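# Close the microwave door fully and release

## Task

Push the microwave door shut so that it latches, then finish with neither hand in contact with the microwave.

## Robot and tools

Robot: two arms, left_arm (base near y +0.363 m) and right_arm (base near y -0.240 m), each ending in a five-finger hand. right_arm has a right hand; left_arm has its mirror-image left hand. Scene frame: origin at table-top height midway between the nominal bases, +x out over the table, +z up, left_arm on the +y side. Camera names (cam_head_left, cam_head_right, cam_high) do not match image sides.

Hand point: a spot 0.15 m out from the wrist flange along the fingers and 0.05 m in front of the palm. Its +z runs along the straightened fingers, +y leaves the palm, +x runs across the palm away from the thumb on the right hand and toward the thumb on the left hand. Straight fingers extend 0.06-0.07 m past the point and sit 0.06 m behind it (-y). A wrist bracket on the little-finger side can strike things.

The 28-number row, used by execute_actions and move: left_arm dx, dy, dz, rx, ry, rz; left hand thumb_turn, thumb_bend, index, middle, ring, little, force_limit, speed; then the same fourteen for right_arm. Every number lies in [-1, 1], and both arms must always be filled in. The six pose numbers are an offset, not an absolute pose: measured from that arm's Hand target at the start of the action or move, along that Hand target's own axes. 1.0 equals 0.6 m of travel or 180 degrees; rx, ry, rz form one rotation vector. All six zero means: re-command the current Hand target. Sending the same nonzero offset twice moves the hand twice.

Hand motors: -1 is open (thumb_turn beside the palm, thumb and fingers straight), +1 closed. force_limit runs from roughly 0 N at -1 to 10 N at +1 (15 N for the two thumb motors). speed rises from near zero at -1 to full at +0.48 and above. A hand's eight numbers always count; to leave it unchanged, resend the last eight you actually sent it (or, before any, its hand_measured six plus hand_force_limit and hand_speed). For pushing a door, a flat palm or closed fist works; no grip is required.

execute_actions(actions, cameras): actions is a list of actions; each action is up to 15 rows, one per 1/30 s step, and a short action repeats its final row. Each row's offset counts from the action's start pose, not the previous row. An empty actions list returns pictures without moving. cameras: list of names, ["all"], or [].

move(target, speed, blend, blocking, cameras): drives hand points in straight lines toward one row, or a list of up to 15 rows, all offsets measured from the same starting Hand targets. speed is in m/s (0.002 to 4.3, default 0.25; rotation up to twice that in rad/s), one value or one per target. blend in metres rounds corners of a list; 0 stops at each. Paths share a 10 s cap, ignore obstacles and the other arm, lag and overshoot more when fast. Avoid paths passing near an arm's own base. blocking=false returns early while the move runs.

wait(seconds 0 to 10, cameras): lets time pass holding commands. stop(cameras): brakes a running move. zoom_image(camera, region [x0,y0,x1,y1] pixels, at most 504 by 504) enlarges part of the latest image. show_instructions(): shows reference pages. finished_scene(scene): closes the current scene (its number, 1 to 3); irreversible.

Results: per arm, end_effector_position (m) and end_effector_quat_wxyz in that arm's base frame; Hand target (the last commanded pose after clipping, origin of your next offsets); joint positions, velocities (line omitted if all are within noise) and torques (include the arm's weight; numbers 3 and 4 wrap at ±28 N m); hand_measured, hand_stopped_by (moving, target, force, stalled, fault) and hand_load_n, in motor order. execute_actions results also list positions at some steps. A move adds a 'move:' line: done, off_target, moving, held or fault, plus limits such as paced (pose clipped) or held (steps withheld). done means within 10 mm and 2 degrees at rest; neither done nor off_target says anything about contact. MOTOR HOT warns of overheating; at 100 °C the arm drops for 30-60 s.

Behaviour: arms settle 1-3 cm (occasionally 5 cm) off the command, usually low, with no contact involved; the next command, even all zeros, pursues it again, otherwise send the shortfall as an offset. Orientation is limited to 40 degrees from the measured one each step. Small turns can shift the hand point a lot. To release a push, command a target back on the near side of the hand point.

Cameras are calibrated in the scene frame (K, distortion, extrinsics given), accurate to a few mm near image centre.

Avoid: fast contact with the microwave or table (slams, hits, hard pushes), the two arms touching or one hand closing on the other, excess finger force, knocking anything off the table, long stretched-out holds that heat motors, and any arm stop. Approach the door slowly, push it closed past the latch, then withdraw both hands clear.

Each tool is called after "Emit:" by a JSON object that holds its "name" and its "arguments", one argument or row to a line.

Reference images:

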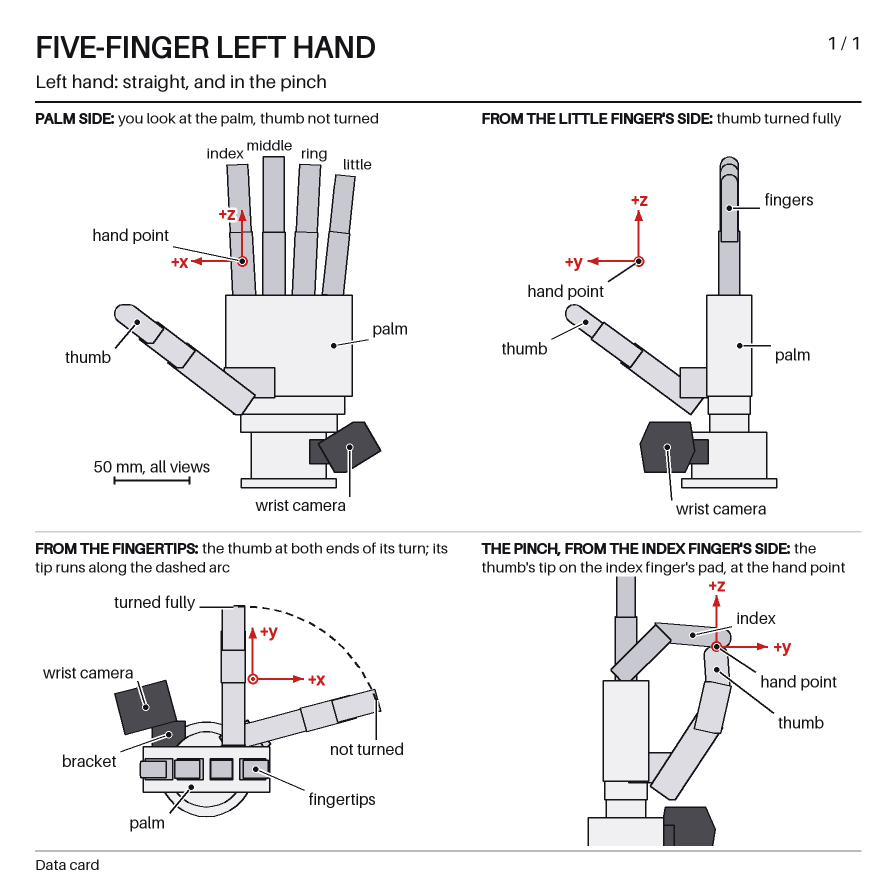

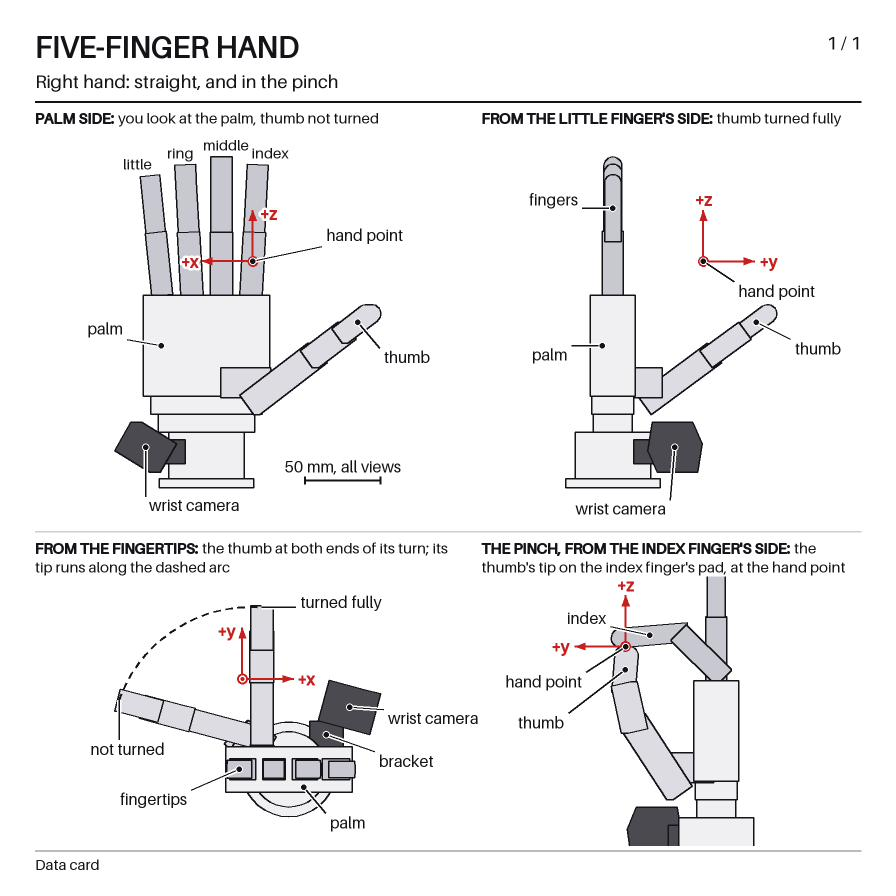

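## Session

Emit:
{"name": "execute_actions", "arguments": {
  "actions": []
}}

Scene clock: 0.00 s.
left_arm: end_effector_position=(+0.3573, -0.4583, +0.3048) hand_measured=(-1.000, -1.000, -1.000, -1.000, -1.000, -1.000) hand_load_n=(+0.0, +0.0, +0.0, +0.0, +0.0, +0.0) hand_stopped_by=(target, target, target, target, target, target) hand_force_limit=0.00 hand_speed=-0.80 end_effector_quat_wxyz=(+0.156, +0.020, +0.757, -0.634) | right_arm: end_effector_position=(+0.3439, -0.0511, +0.1860) hand_measured=(-1.000, -1.000, -1.000, -1.000, -1.000, -1.000) hand_load_n=(+0.0, +0.0, +0.0, +0.0, +0.0, +0.0) hand_stopped_by=(target, target, target, target, target, target) hand_force_limit=0.00 hand_speed=-0.80 end_effector_quat_wxyz=(-0.078, +0.987, +0.027, +0.134)
Joint positions: left_arm=[-0.695 1.314 1.046 0.08 0.653 0.383] | right_arm=[-0.068 1.128 1.017 -1.204 -0.179 -1.671]
Joint velocities: within noise
Joint torques (N m): no reading
Heat: left arm: hottest shoulder 31 °C; right arm: hottest waist 31 °C.
Hand target: left_arm +0.3621, -0.4624, +0.3281; +0.169, +0.029, +0.745, -0.644 | right_arm +0.3516, -0.0516, +0.1952; -0.077, +0.986, +0.028, +0.145

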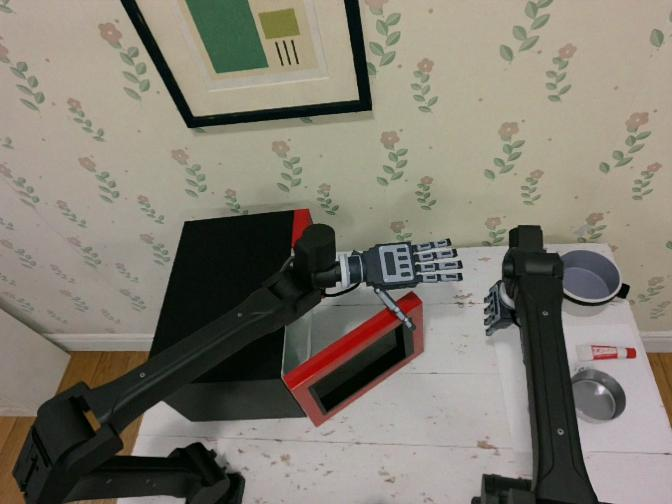

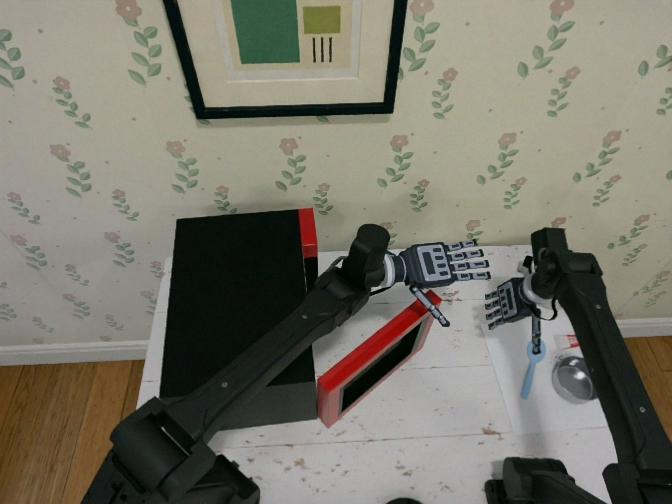

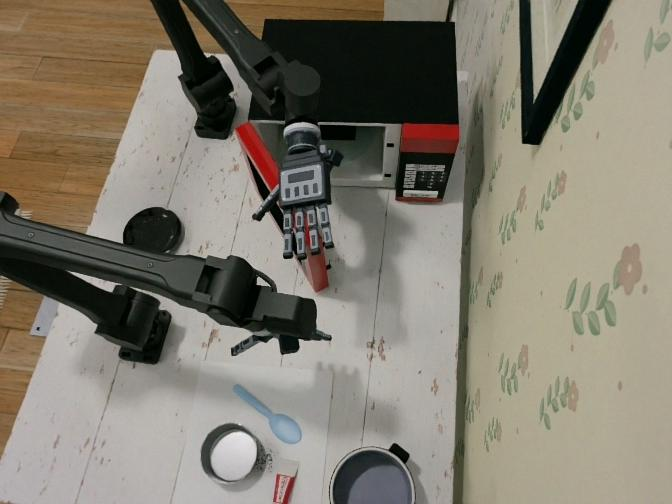

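Emit:
{"name": "zoom_image", "arguments": {
  "camera": "cam_head_left",
  "region": [270, 200, 470, 440]
}}

Emit:
{"name": "zoom_image", "arguments": {
  "camera": "cam_head_right",
  "region": [280, 200, 480, 440]
}}

Emit:
{"name": "zoom_image", "arguments": {
  "camera": "cam_high",
  "region": [220, 100, 480, 320]
}}

Scaled by 2.100 from the camera's 672x504 image, which has a finer 960x720 frame.

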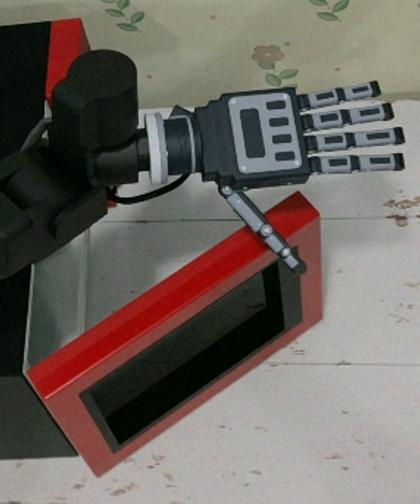

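Scaled by 2.100 from the camera's 672x504 image, which has a finer 960x720 frame.

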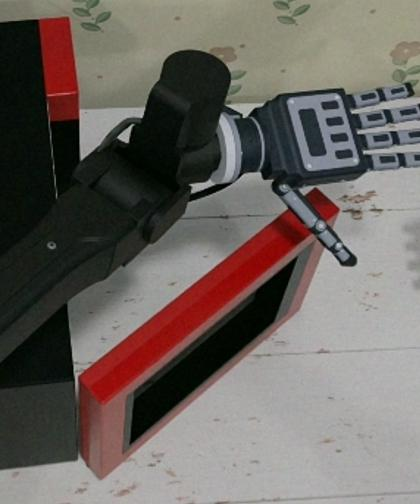

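Scaled by 1.938 from the camera's 672x504 image, which has a finer 960x720 frame.

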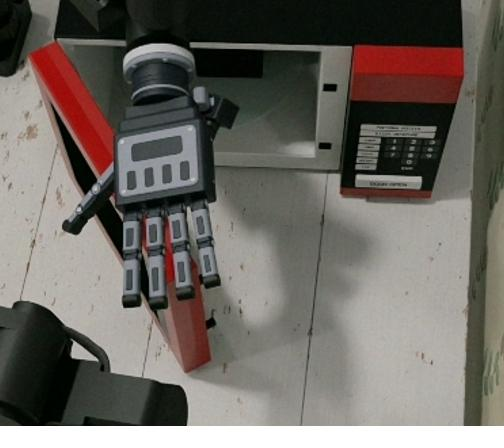

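Emit:
{"name": "move", "arguments": {
  "target": [
    [-0.0722,-0.1123,-0.1952,-0.0402,-0.1319,-0.0155,-1,-1,-1,-1,-1,-1,0,-0.8,0.0282,-0.0897,-0.0213,-0.0022,0.346,-0.0624,1,-1,0.9,0.9,0.9,0.9,-0.2,0.2],
    [-0.2607,0.0012,-0.6945,-0.1205,-0.3957,-0.0465,-1,-1,-1,-1,-1,-1,0,-0.8,-0.0372,-0.226,0.173,-0.0022,0.346,-0.0624,1,-1,0.9,0.9,0.9,0.9,-0.2,0.2]
  ],
  "speed": 0.35,
  "blend": 0.04,
  "cameras": ["all"]
}}

Scene clock: 7.47 s.
left_arm: end_effector_position=(+0.4214, -0.0328, +0.4193) hand_measured=(-1.000, -1.000, -1.000, -1.000, -1.000, -1.000) hand_load_n=(-0.5, +0.0, +0.0, +0.0, +0.0, +0.0) hand_stopped_by=(target, target, target, target, target, target) hand_force_limit=0.00 hand_speed=-0.80 end_effector_quat_wxyz=(+0.528, -0.424, +0.612, -0.407) | right_arm: end_effector_position=(+0.3530, +0.0980, +0.1156) hand_measured=(+1.000, -1.000, +0.900, +0.900, +0.900, +0.900) hand_load_n=(+0.5, +0.0, +0.0, +0.0, +0.0, +0.0) hand_stopped_by=(target, target, target, target, target, target) hand_force_limit=-0.20 hand_speed=0.20 end_effector_quat_wxyz=(-0.059, +0.761, +0.078, +0.641)
Joint positions: left_arm=[-0.05 0.744 0.95 -0.317 0.001 0.309] | right_arm=[0.656 1.043 0.143 0.709 0.456 -1.497]
Joint torques (N m): left_arm=[-0.03 -2.61 11.26 2.35 -0.02 -0.02] | right_arm=[1.49 -3.14 6.69 3.03 0.26 0.16]
Heat: left arm: hottest shoulder 31 °C; right arm: hottest waist 31 °C.
Hand target: left_arm +0.4202, -0.0308, +0.4197; +0.526, -0.430, +0.610, -0.408 | right_arm +0.3489, +0.0981, +0.1099; -0.063, +0.762, +0.076, +0.640
Off the commanded pose: left_arm 0.002 m, 1 deg | right_arm 0.007 m, 1 deg.
move: done

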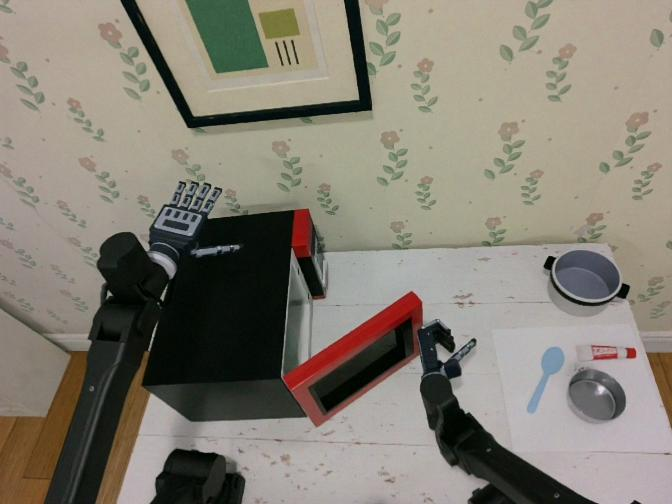

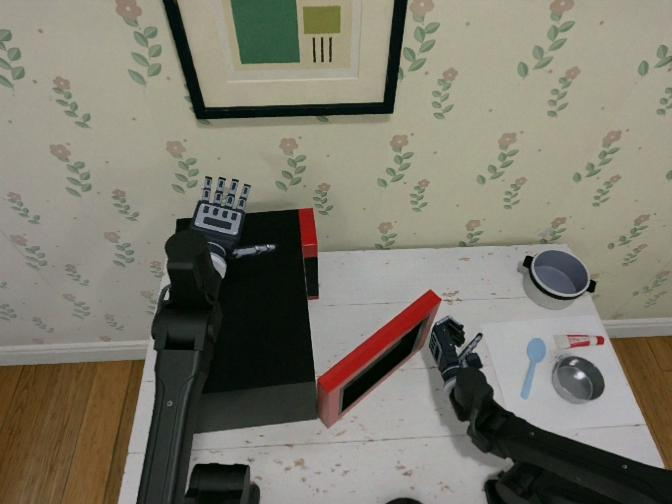

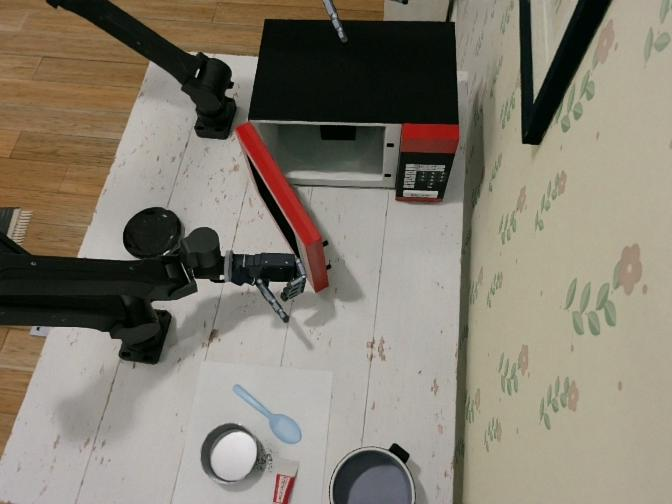

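Emit:
{"name": "move", "arguments": {
  "target": [
    [0,0,0,0,0,0,-1,-1,-1,-1,-1,-1,0,-0.8,0.0075,-0.0262,0.0428,0,0,0,1,-1,0.9,0.9,0.9,0.9,-0.2,0.2],
    [0,0,0,0,0,0,-1,-1,-1,-1,-1,-1,0,-0.8,0.0237,-0.0995,0.1343,0.0219,0,-0.0039,1,-1,0.9,0.9,0.9,0.9,-0.2,0.2],
    [0,0,0,0,0,0,-1,-1,-1,-1,-1,-1,0,-0.8,0.0467,-0.1903,0.2055,0.0438,0,-0.0077,1,-1,0.9,0.9,0.9,0.9,-0.2,0.2],
    [0,0,0,0,0,0,-1,-1,-1,-1,-1,-1,0,-0.8,0.0557,-0.2942,0.2576,0.0656,0,-0.0116,1,-1,0.9,0.9,0.9,0.9,-0.2,0.2],
    [0,0,0,0,0,0,-1,-1,-1,-1,-1,-1,0,-0.8,0.06,-0.4043,0.282,0.0766,0,-0.0135,1,-1,0.9,0.9,0.9,0.9,-0.2,0.2]
  ],
  "speed": [0.12,0.15,0.15,0.15,0.12],
  "blend": 0.02,
  "cameras": ["all"]
}}

Emit:
{"name": "zoom_image", "arguments": {
  "camera": "cam_high",
  "region": [230, 100, 480, 230]
}}

Emit:
{"name": "zoom_image", "arguments": {
  "camera": "cam_head_right",
  "region": [260, 200, 400, 440]
}}

Scene clock: 11.83 s.
left_arm: end_effector_position=(+0.4214, -0.0328, +0.4193) hand_measured=(-1.000, -1.000, -1.000, -1.000, -1.000, -1.000) hand_load_n=(+0.0, +0.0, +0.0, +0.0, +0.0, +0.0) hand_stopped_by=(target, target, target, target, target, target) hand_force_limit=0.00 hand_speed=-0.80 end_effector_quat_wxyz=(+0.528, -0.424, +0.612, -0.407) | right_arm: end_effector_position=(+0.4639, +0.3456, +0.1107) hand_measured=(+1.000, -1.000, +0.900, +0.900, +0.900, +0.900) hand_load_n=(+0.0, +0.0, +0.0, +0.0, +0.0, +0.0) hand_stopped_by=(target, target, target, target, target, target) hand_force_limit=-0.20 hand_speed=0.20 end_effector_quat_wxyz=(-0.128, +0.752, +0.163, +0.626)
Joint positions: left_arm=[-0.05 0.744 0.95 -0.317 0.001 0.308] | right_arm=[0.88 1.669 0.725 0.736 0.456 -1.49]
Joint torques (N m): left_arm=[0.03 -2.78 11.26 2.35 -0.03 -0.01] | right_arm=[2.2 -11.87 12.33 1.68 -0.18 0.05]
Heat: left arm: hottest shoulder 31 °C; right arm: hottest waist 31 °C.
Hand target: left_arm +0.4202, -0.0309, +0.4197; +0.526, -0.430, +0.609, -0.408 | right_arm +0.4709, +0.3698, +0.1161; -0.141, +0.747, +0.168, +0.627
Off the commanded pose: left_arm 0.002 m, 1 deg | right_arm 0.026 m, 2 deg.
move: off_target (right_arm); blend cut to 0.0152 m at target 1

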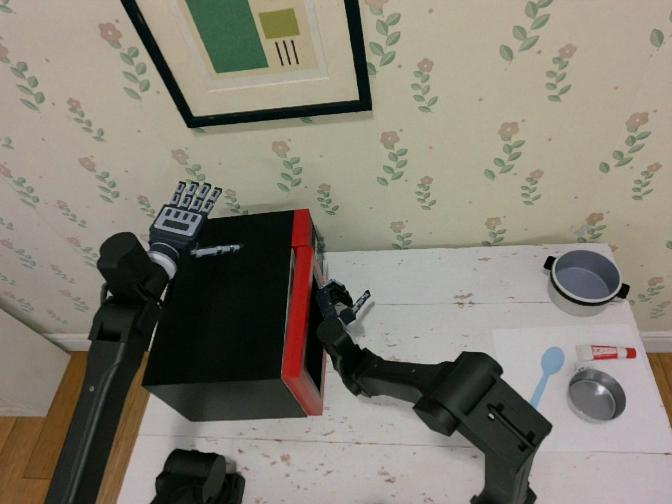

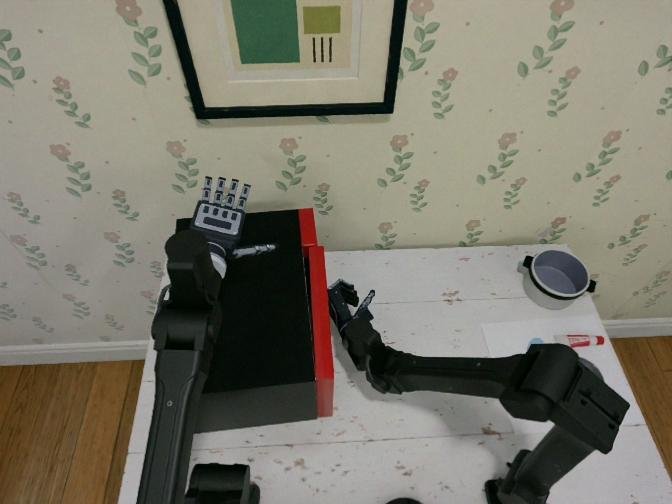

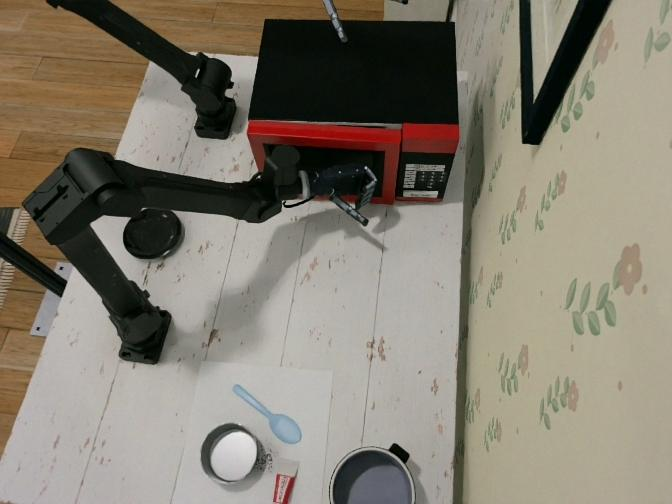

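Scaled by 2.016 from the camera's 672x504 image, which has a finer 960x720 frame.

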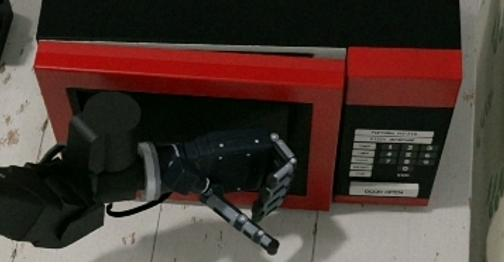

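Scaled by 2.100 from the camera's 672x504 image, which has a finer 960x720 frame.

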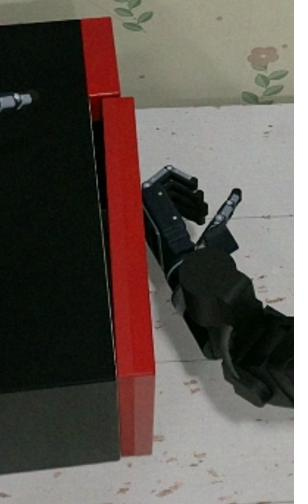

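Emit:
{"name": "move", "arguments": {
  "target": [0,0,0,0,0,0,-1,-1,-1,-1,-1,-1,0,-0.8,0.0142,-0.2198,0.0798,0.0547,0,-0.0096,1,-1,0.9,0.9,0.9,0.9,-0.2,0.2],
  "speed": 0.12,
  "cameras": ["all"]
}}

Emit:
{"name": "zoom_image", "arguments": {
  "camera": "cam_high",
  "region": [360, 100, 480, 210]
}}

Emit:
{"name": "zoom_image", "arguments": {
  "camera": "cam_head_right",
  "region": [280, 200, 350, 300]
}}

Scene clock: 13.80 s.
left_arm: end_effector_position=(+0.4214, -0.0328, +0.4193) hand_measured=(-1.000, -1.000, -1.000, -1.000, -1.000, -1.000) hand_load_n=(+0.0, +0.0, +0.0, +0.0, +0.0, +0.0) hand_stopped_by=(target, target, target, target, target, target) hand_force_limit=0.00 hand_speed=-0.80 end_effector_quat_wxyz=(+0.528, -0.424, +0.612, -0.407) | right_arm: end_effector_position=(+0.4702, +0.3610, +0.0978) hand_measured=(+1.000, -1.000, +0.900, +0.900, +0.900, +0.900) hand_load_n=(+0.5, +0.0, +0.0, +0.0, +0.0, +0.0) hand_stopped_by=(target, target, target, target, target, target) hand_force_limit=-0.20 hand_speed=0.20 end_effector_quat_wxyz=(-0.120, +0.767, +0.127, +0.618)
Joint positions: left_arm=[-0.05 0.744 0.95 -0.317 0.001 0.308] | right_arm=[0.905 1.728 0.799 0.685 0.536 -1.416]
Joint torques (N m): left_arm=[-0.03 -2.61 11.23 2.35 -0.02 -0.02] | right_arm=[11.69 -9.88 20.89 1.36 -3.95 -0.83]
Heat: left arm: hottest shoulder 31 °C; right arm: hottest waist 31 °C.
Hand target: left_arm +0.4202, -0.0309, +0.4197; +0.526, -0.430, +0.609, -0.408 | right_arm +0.4584, +0.5097, +0.1160; -0.195, +0.730, +0.232, +0.613
Off the commanded pose: left_arm 0.002 m, 1 deg | right_arm 0.150 m, 15 deg.
move: off_target (right_arm)

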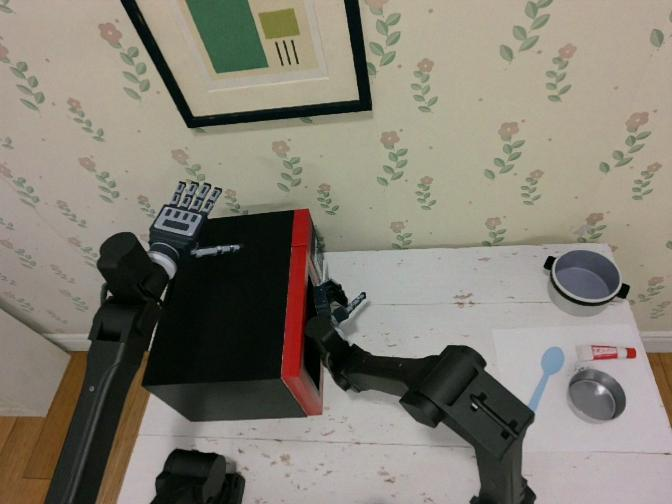

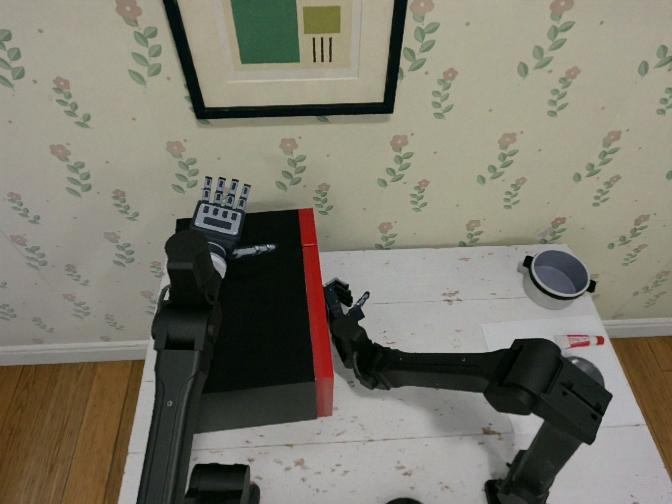

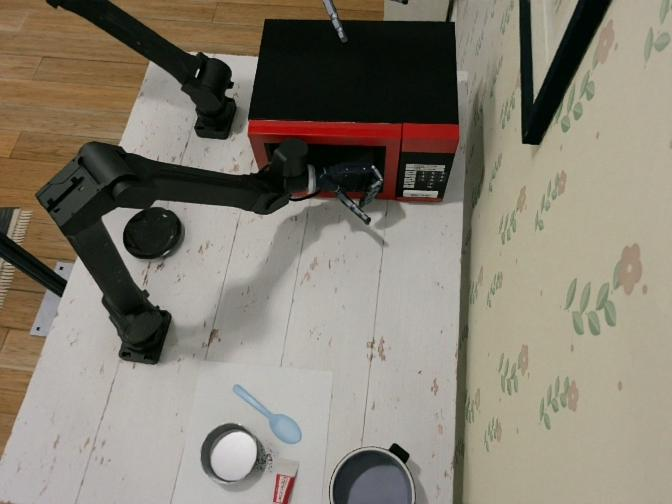

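Scaled by 4.200 from the camera's 672x504 image, which has a finer 960x720 frame.

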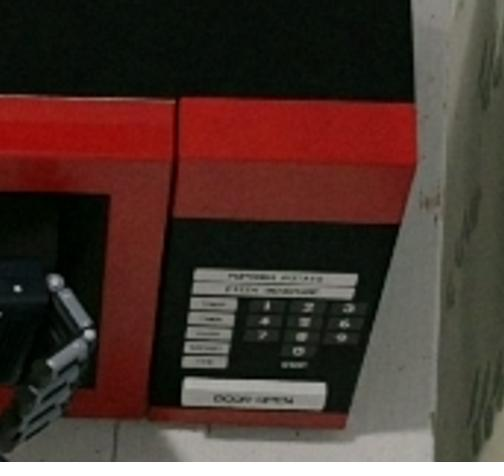

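Scaled by 5.040 from the camera's 672x504 image, which has a finer 960x720 frame.

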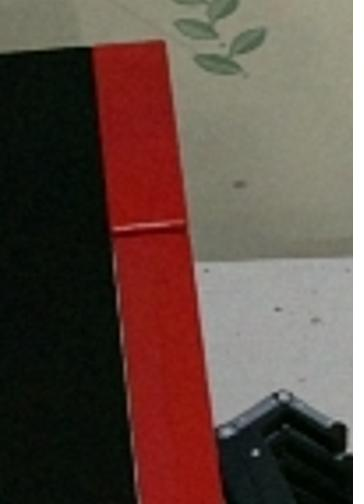

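Emit:
{"name": "move", "arguments": {
  "target": [0,0,0,0,0,0,-1,-1,-1,-1,-1,-1,0,-0.8,-0.0288,0.3335,-0.3072,0,0,0,1,-1,0.9,0.9,0.9,0.9,-0.2,0.2],
  "speed": 0.3,
  "cameras": ["all"]
}}

Emit:
{"name": "zoom_image", "arguments": {
  "camera": "cam_high",
  "region": [360, 100, 480, 210]
}}

Emit:
{"name": "zoom_image", "arguments": {
  "camera": "cam_head_right",
  "region": [280, 200, 350, 300]
}}

Scene clock: 15.50 s.
left_arm: end_effector_position=(+0.4214, -0.0328, +0.4193) hand_measured=(-1.000, -1.000, -1.000, -1.000, -1.000, -1.000) hand_load_n=(+0.0, +0.0, +0.0, +0.0, -0.5, +0.0) hand_stopped_by=(target, target, target, target, target, target) hand_force_limit=0.00 hand_speed=-0.80 end_effector_quat_wxyz=(+0.528, -0.424, +0.612, -0.407) | right_arm: end_effector_position=(+0.4265, +0.2406, +0.1315) hand_measured=(+1.000, -1.000, +0.900, +0.900, +0.900, +0.900) hand_load_n=(+0.0, +0.0, +0.5, +0.0, +0.0, +0.0) hand_stopped_by=(target, target, target, target, target, target) hand_force_limit=-0.20 hand_speed=0.20 end_effector_quat_wxyz=(-0.197, +0.731, +0.226, +0.613)
Joint positions: left_arm=[-0.05 0.744 0.95 -0.317 0.001 0.308] | right_arm=[0.653 1.336 0.408 0.756 0.041 -1.551]
Joint torques (N m): left_arm=[0.03 -2.67 11.23 2.36 -0.03 -0.01] | right_arm=[1.2 -9.11 7.05 2.44 0 -0.13]
Heat: left arm: hottest shoulder 31 °C; right arm: hottest waist 31 °C.
Hand target: left_arm +0.4202, -0.0309, +0.4197; +0.526, -0.430, +0.609, -0.408 | right_arm +0.4234, +0.2399, +0.1311; -0.195, +0.730, +0.233, +0.613
Off the commanded pose: left_arm 0.002 m, 1 deg | right_arm 0.003 m, 1 deg.
move: done

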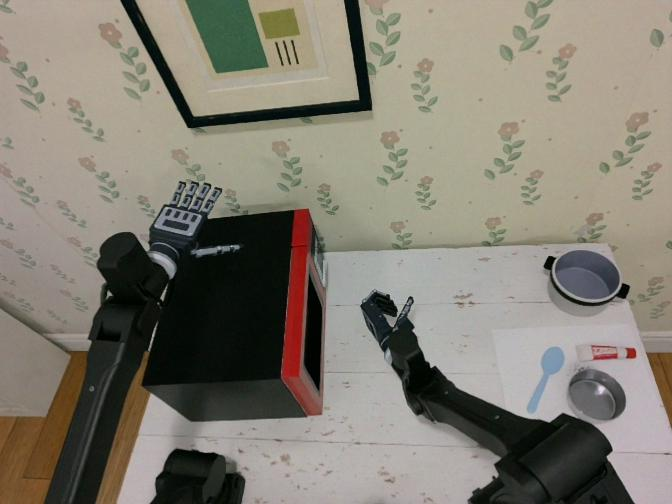

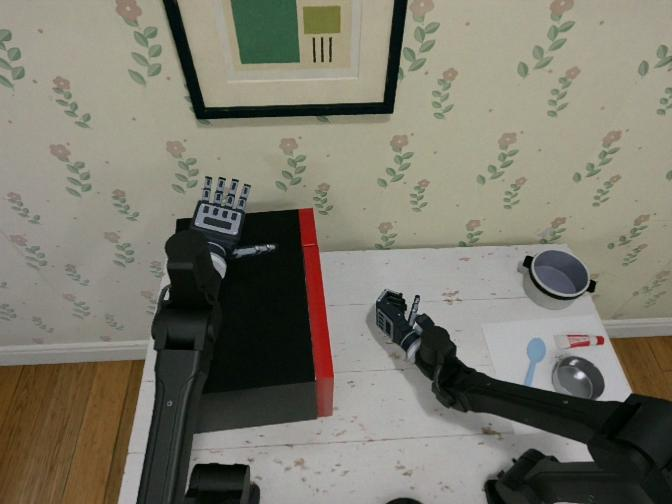

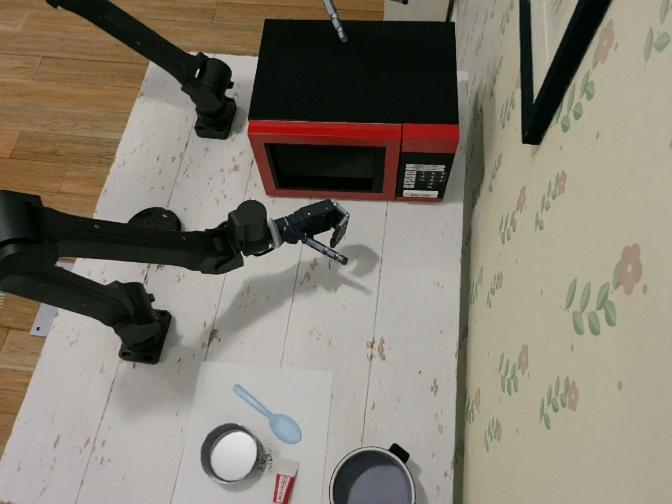

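Scaled by 4.200 from the camera's 672x504 image, which has a finer 960x720 frame.

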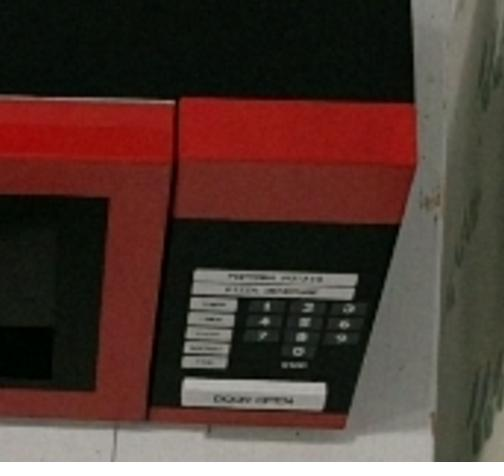

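Scaled by 5.040 from the camera's 672x504 image, which has a finer 960x720 frame.

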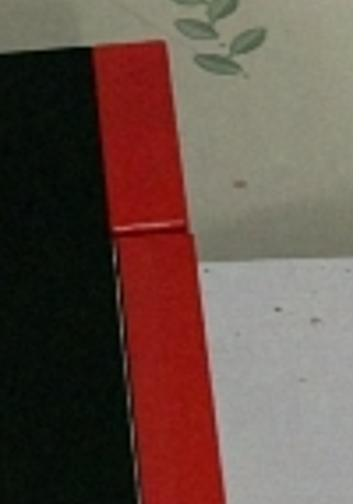

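Emit:
{"name": "move", "arguments": {
  "target": [
    [0,0,0,0,0,0,-1,-1,-1,-1,-1,-1,0,-0.8,-0.0048,-0.1135,0.1748,-0.0547,0,0.0096,1,-1,0.9,0.9,0.9,0.9,-0.2,0.2],
    [0,0,0,0,0,0,-1,-1,-1,-1,-1,-1,0,-0.8,0.0313,-0.364,0.3217,0.0547,0,-0.0096,1,-1,0.9,0.9,0.9,0.9,-0.2,0.2]
  ],
  "speed": [0.2,0.12],
  "blend": [0.02,0],
  "cameras": ["all"]
}}

Emit:
{"name": "zoom_image", "arguments": {
  "camera": "cam_head_right",
  "region": [280, 200, 350, 300]
}}

Scene clock: 19.07 s.
left_arm: end_effector_position=(+0.4214, -0.0328, +0.4193) hand_measured=(-1.000, -1.000, -1.000, -1.000, -1.000, -1.000) hand_load_n=(+0.0, +0.0, +0.0, +0.0, +0.0, +0.0) hand_stopped_by=(target, target, target, target, target, target) hand_force_limit=0.00 hand_speed=-0.80 end_effector_quat_wxyz=(+0.528, -0.424, +0.612, -0.407) | right_arm: end_effector_position=(+0.4590, +0.3668, +0.0976) hand_measured=(+1.000, -1.000, +0.900, +0.900, +0.900, +0.900) hand_load_n=(+0.5, +0.0, +0.0, +0.0, +0.0, +0.0) hand_stopped_by=(target, target, target, target, target, target) hand_force_limit=-0.20 hand_speed=0.20 end_effector_quat_wxyz=(-0.173, +0.757, +0.172, +0.606)
Joint positions: left_arm=[-0.05 0.744 0.95 -0.317 0.001 0.308] | right_arm=[0.886 1.687 0.734 0.731 0.376 -1.434]
Joint torques (N m): left_arm=[-0.03 -2.73 11.23 2.36 -0.02 -0.02] | right_arm=[11.4 -7.82 22.98 0.95 -5.15 -1.05]
Heat: left arm: hottest shoulder 31 °C; right arm: hottest waist 31 °C.
Hand target: left_arm +0.4202, -0.0309, +0.4197; +0.526, -0.430, +0.609, -0.408 | right_arm +0.4551, +0.5298, +0.1162; -0.247, +0.707, +0.295, +0.593
Off the commanded pose: left_arm 0.002 m, 1 deg | right_arm 0.164 m, 18 deg.
move: off_target (right_arm)

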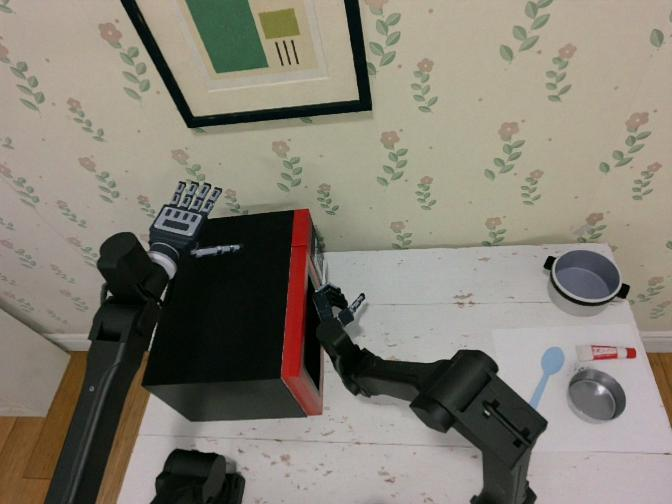

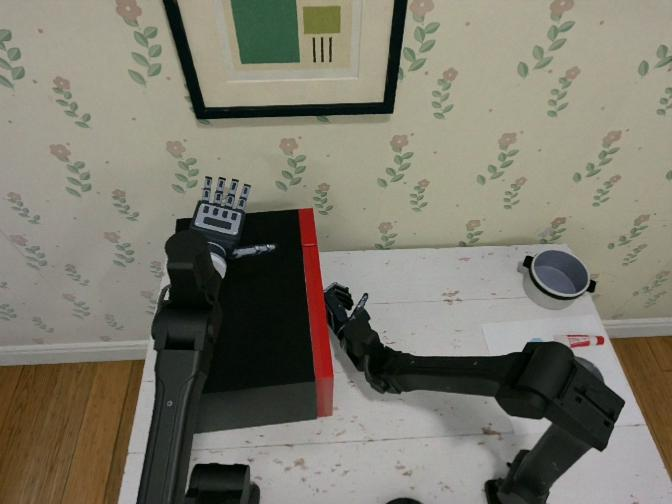

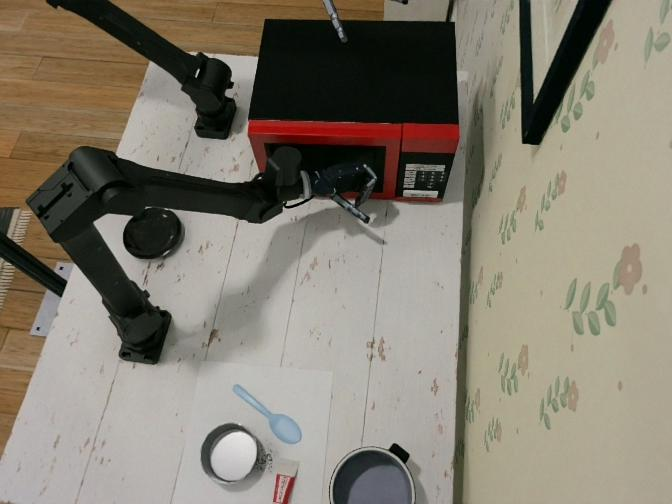

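Scaled by 5.040 from the camera's 672x504 image, which has a finer 960x720 frame.

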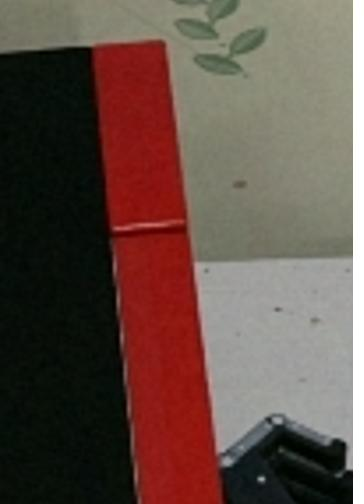

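Emit:
{"name": "move", "arguments": {
  "target": [0,0,0,0,0,0,-1,-1,-1,-1,-1,-1,0,-0.8,0.0103,-0.0822,0.0585,0,0,0,1,-1,0.9,0.9,0.9,0.9,-0.2,0.2],
  "speed": 0.15,
  "cameras": ["cam_head_right", "cam_high"]
}}

Emit:
{"name": "zoom_image", "arguments": {
  "camera": "cam_head_right",
  "region": [280, 200, 350, 300]
}}

Emit:
{"name": "zoom_image", "arguments": {
  "camera": "cam_high",
  "region": [360, 100, 480, 210]
}}

Scene clock: 20.43 s.
left_arm: end_effector_position=(+0.4214, -0.0328, +0.4193) hand_measured=(-1.000, -1.000, -1.000, -1.000, -1.000, -1.000) hand_load_n=(+0.0, +0.0, +0.0, +0.0, +0.0, +0.0) hand_stopped_by=(target, target, target, target, target, target) hand_force_limit=0.00 hand_speed=-0.80 end_effector_quat_wxyz=(+0.528, -0.424, +0.612, -0.407) | right_arm: end_effector_position=(+0.4588, +0.3644, +0.0924) hand_measured=(+1.000, -1.000, +0.900, +0.900, +0.900, +0.900) hand_load_n=(+0.0, +0.0, +0.0, +0.0, +0.0, +0.0) hand_stopped_by=(target, target, target, target, target, target) hand_force_limit=-0.20 hand_speed=0.20 end_effector_quat_wxyz=(-0.139, +0.769, +0.137, +0.609)
Joint positions: left_arm=[-0.05 0.744 0.95 -0.317 0.001 0.308] | right_arm=[0.914 1.713 0.77 0.69 0.499 -1.399]
Joint torques (N m): left_arm=[-0.03 -2.73 11.23 2.35 -0.03 -0.02] | right_arm=[15.91 -7.94 25.89 1.14 -6.37 -1.27]
Heat: left arm: hottest shoulder 31 °C; right arm: hottest waist 32 °C.
Hand target: left_arm +0.4202, -0.0309, +0.4197; +0.526, -0.430, +0.609, -0.408 | right_arm +0.4448, +0.5900, +0.1161; -0.248, +0.707, +0.295, +0.593
Off the commanded pose: left_arm 0.002 m, 1 deg | right_arm 0.227 m, 23 deg.
move: off_target (right_arm)
Images, in order (width x height): cam_head_right 672x504, cam_high 672x504.

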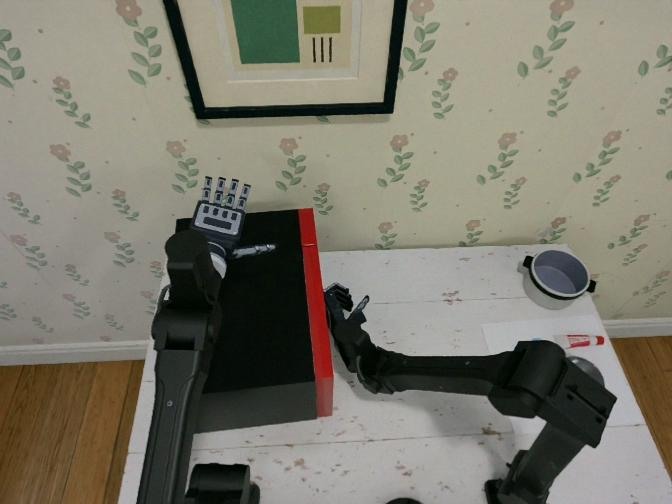

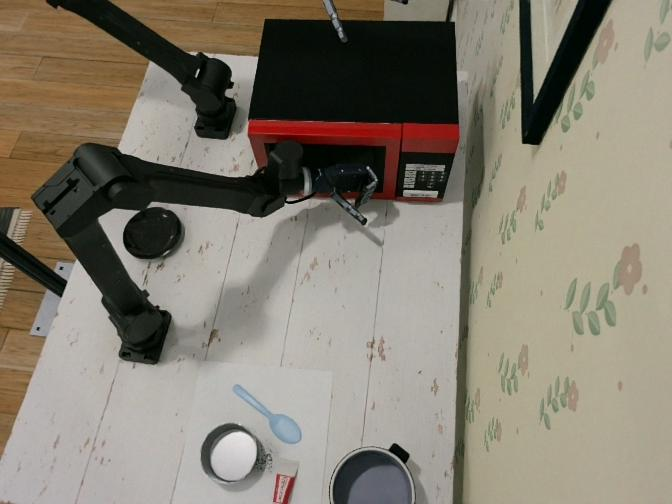

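Scaled by 5.040 from the camera's 672x504 image, which has a finer 960x720 frame.

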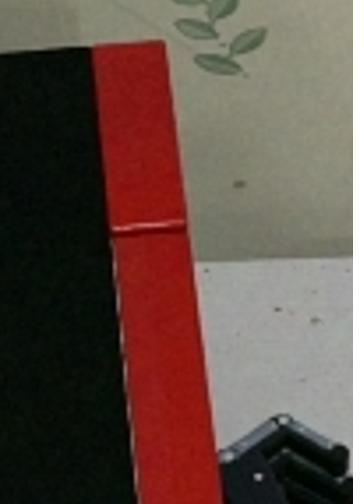

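Scaled by 4.200 from the camera's 672x504 image, which has a finer 960x720 frame.

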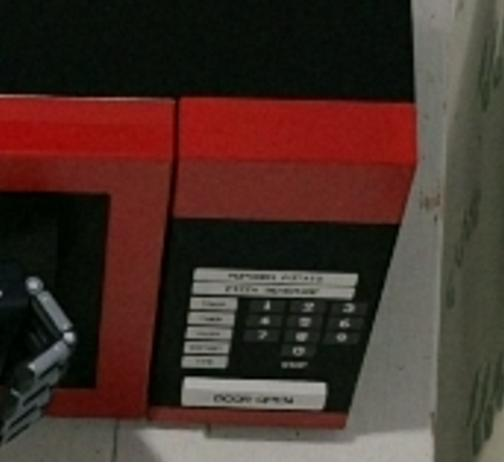

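Emit:
{"name": "move", "arguments": {
  "target": [0,0,0,0,0,0,-1,-1,-1,-1,-1,-1,0,-0.8,-0.0525,0.3807,-0.4415,-0.0547,0,0.0096,1,-1,0.9,0.9,0.9,0.9,-0.2,0.2],
  "speed": 0.3,
  "cameras": ["cam_head_right", "cam_high"]
}}

Emit:
{"name": "zoom_image", "arguments": {
  "camera": "cam_head_right",
  "region": [280, 200, 350, 300]
}}

Emit:
{"name": "zoom_image", "arguments": {
  "camera": "cam_high",
  "region": [360, 100, 480, 210]
}}

Scene clock: 22.47 s.
left_arm: end_effector_position=(+0.4214, -0.0328, +0.4193) hand_measured=(-1.000, -1.000, -1.000, -1.000, -1.000, -1.000) hand_load_n=(+0.0, +0.0, +0.0, +0.0, +0.0, +0.0) hand_stopped_by=(target, target, target, target, target, target) hand_force_limit=0.00 hand_speed=-0.80 end_effector_quat_wxyz=(+0.528, -0.424, +0.612, -0.407) | right_arm: end_effector_position=(+0.4232, +0.2410, +0.1305) hand_measured=(+1.000, -1.000, +0.900, +0.900, +0.900, +0.900) hand_load_n=(+0.5, +0.0, +0.0, +0.0, +0.0, +0.0) hand_stopped_by=(target, target, target, target, target, target) hand_force_limit=-0.20 hand_speed=0.20 end_effector_quat_wxyz=(-0.197, +0.732, +0.226, +0.611)
Joint positions: left_arm=[-0.05 0.744 0.95 -0.317 0.001 0.308] | right_arm=[0.66 1.331 0.402 0.753 0.048 -1.55]
Joint torques (N m): left_arm=[0.03 -2.73 11.23 2.35 -0.02 -0.02] | right_arm=[1.14 -9.23 6.98 2.47 0 -0.11]
Heat: left arm: hottest shoulder 31 °C; right arm: hottest wrist yaw 34 °C.
Hand target: left_arm +0.4202, -0.0309, +0.4197; +0.526, -0.430, +0.609, -0.408 | right_arm +0.4201, +0.2399, +0.1311; -0.195, +0.730, +0.232, +0.613
Off the commanded pose: left_arm 0.002 m, 1 deg | right_arm 0.003 m, 1 deg.
move: done
Images, in order (width x height): cam_head_right 672x504, cam_high 672x504.

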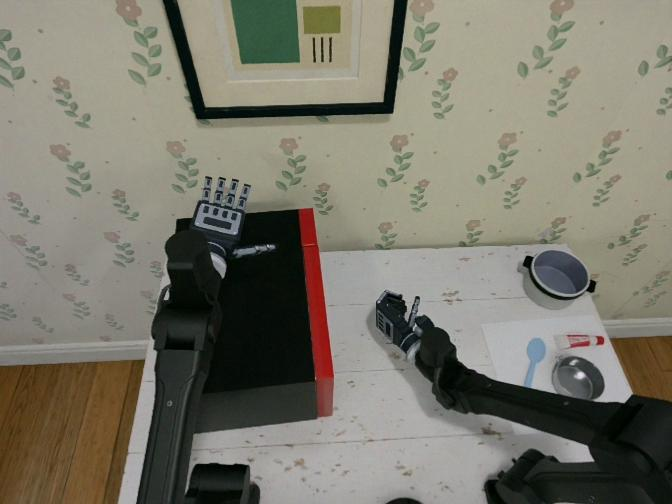

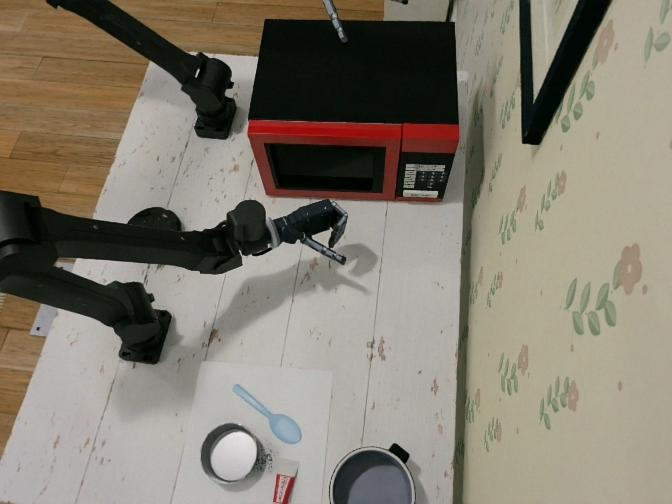

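Scaled by 5.040 from the camera's 672x504 image, which has a finer 960x720 frame.

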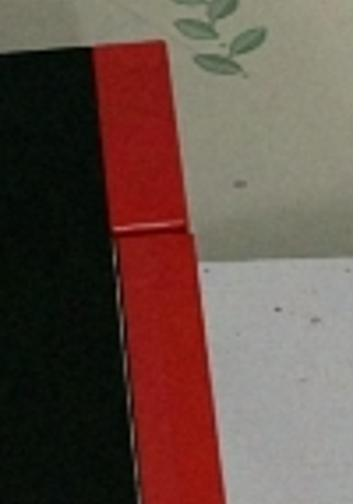

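Scaled by 4.200 from the camera's 672x504 image, which has a finer 960x720 frame.

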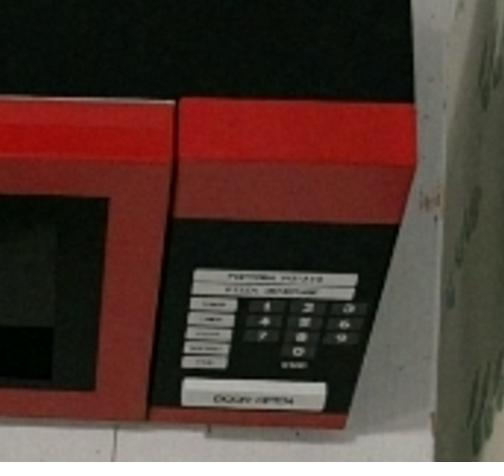

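Emit:
{"name": "finished_scene", "arguments": {
  "scene": 2
}}

The scene is finished: the task was done.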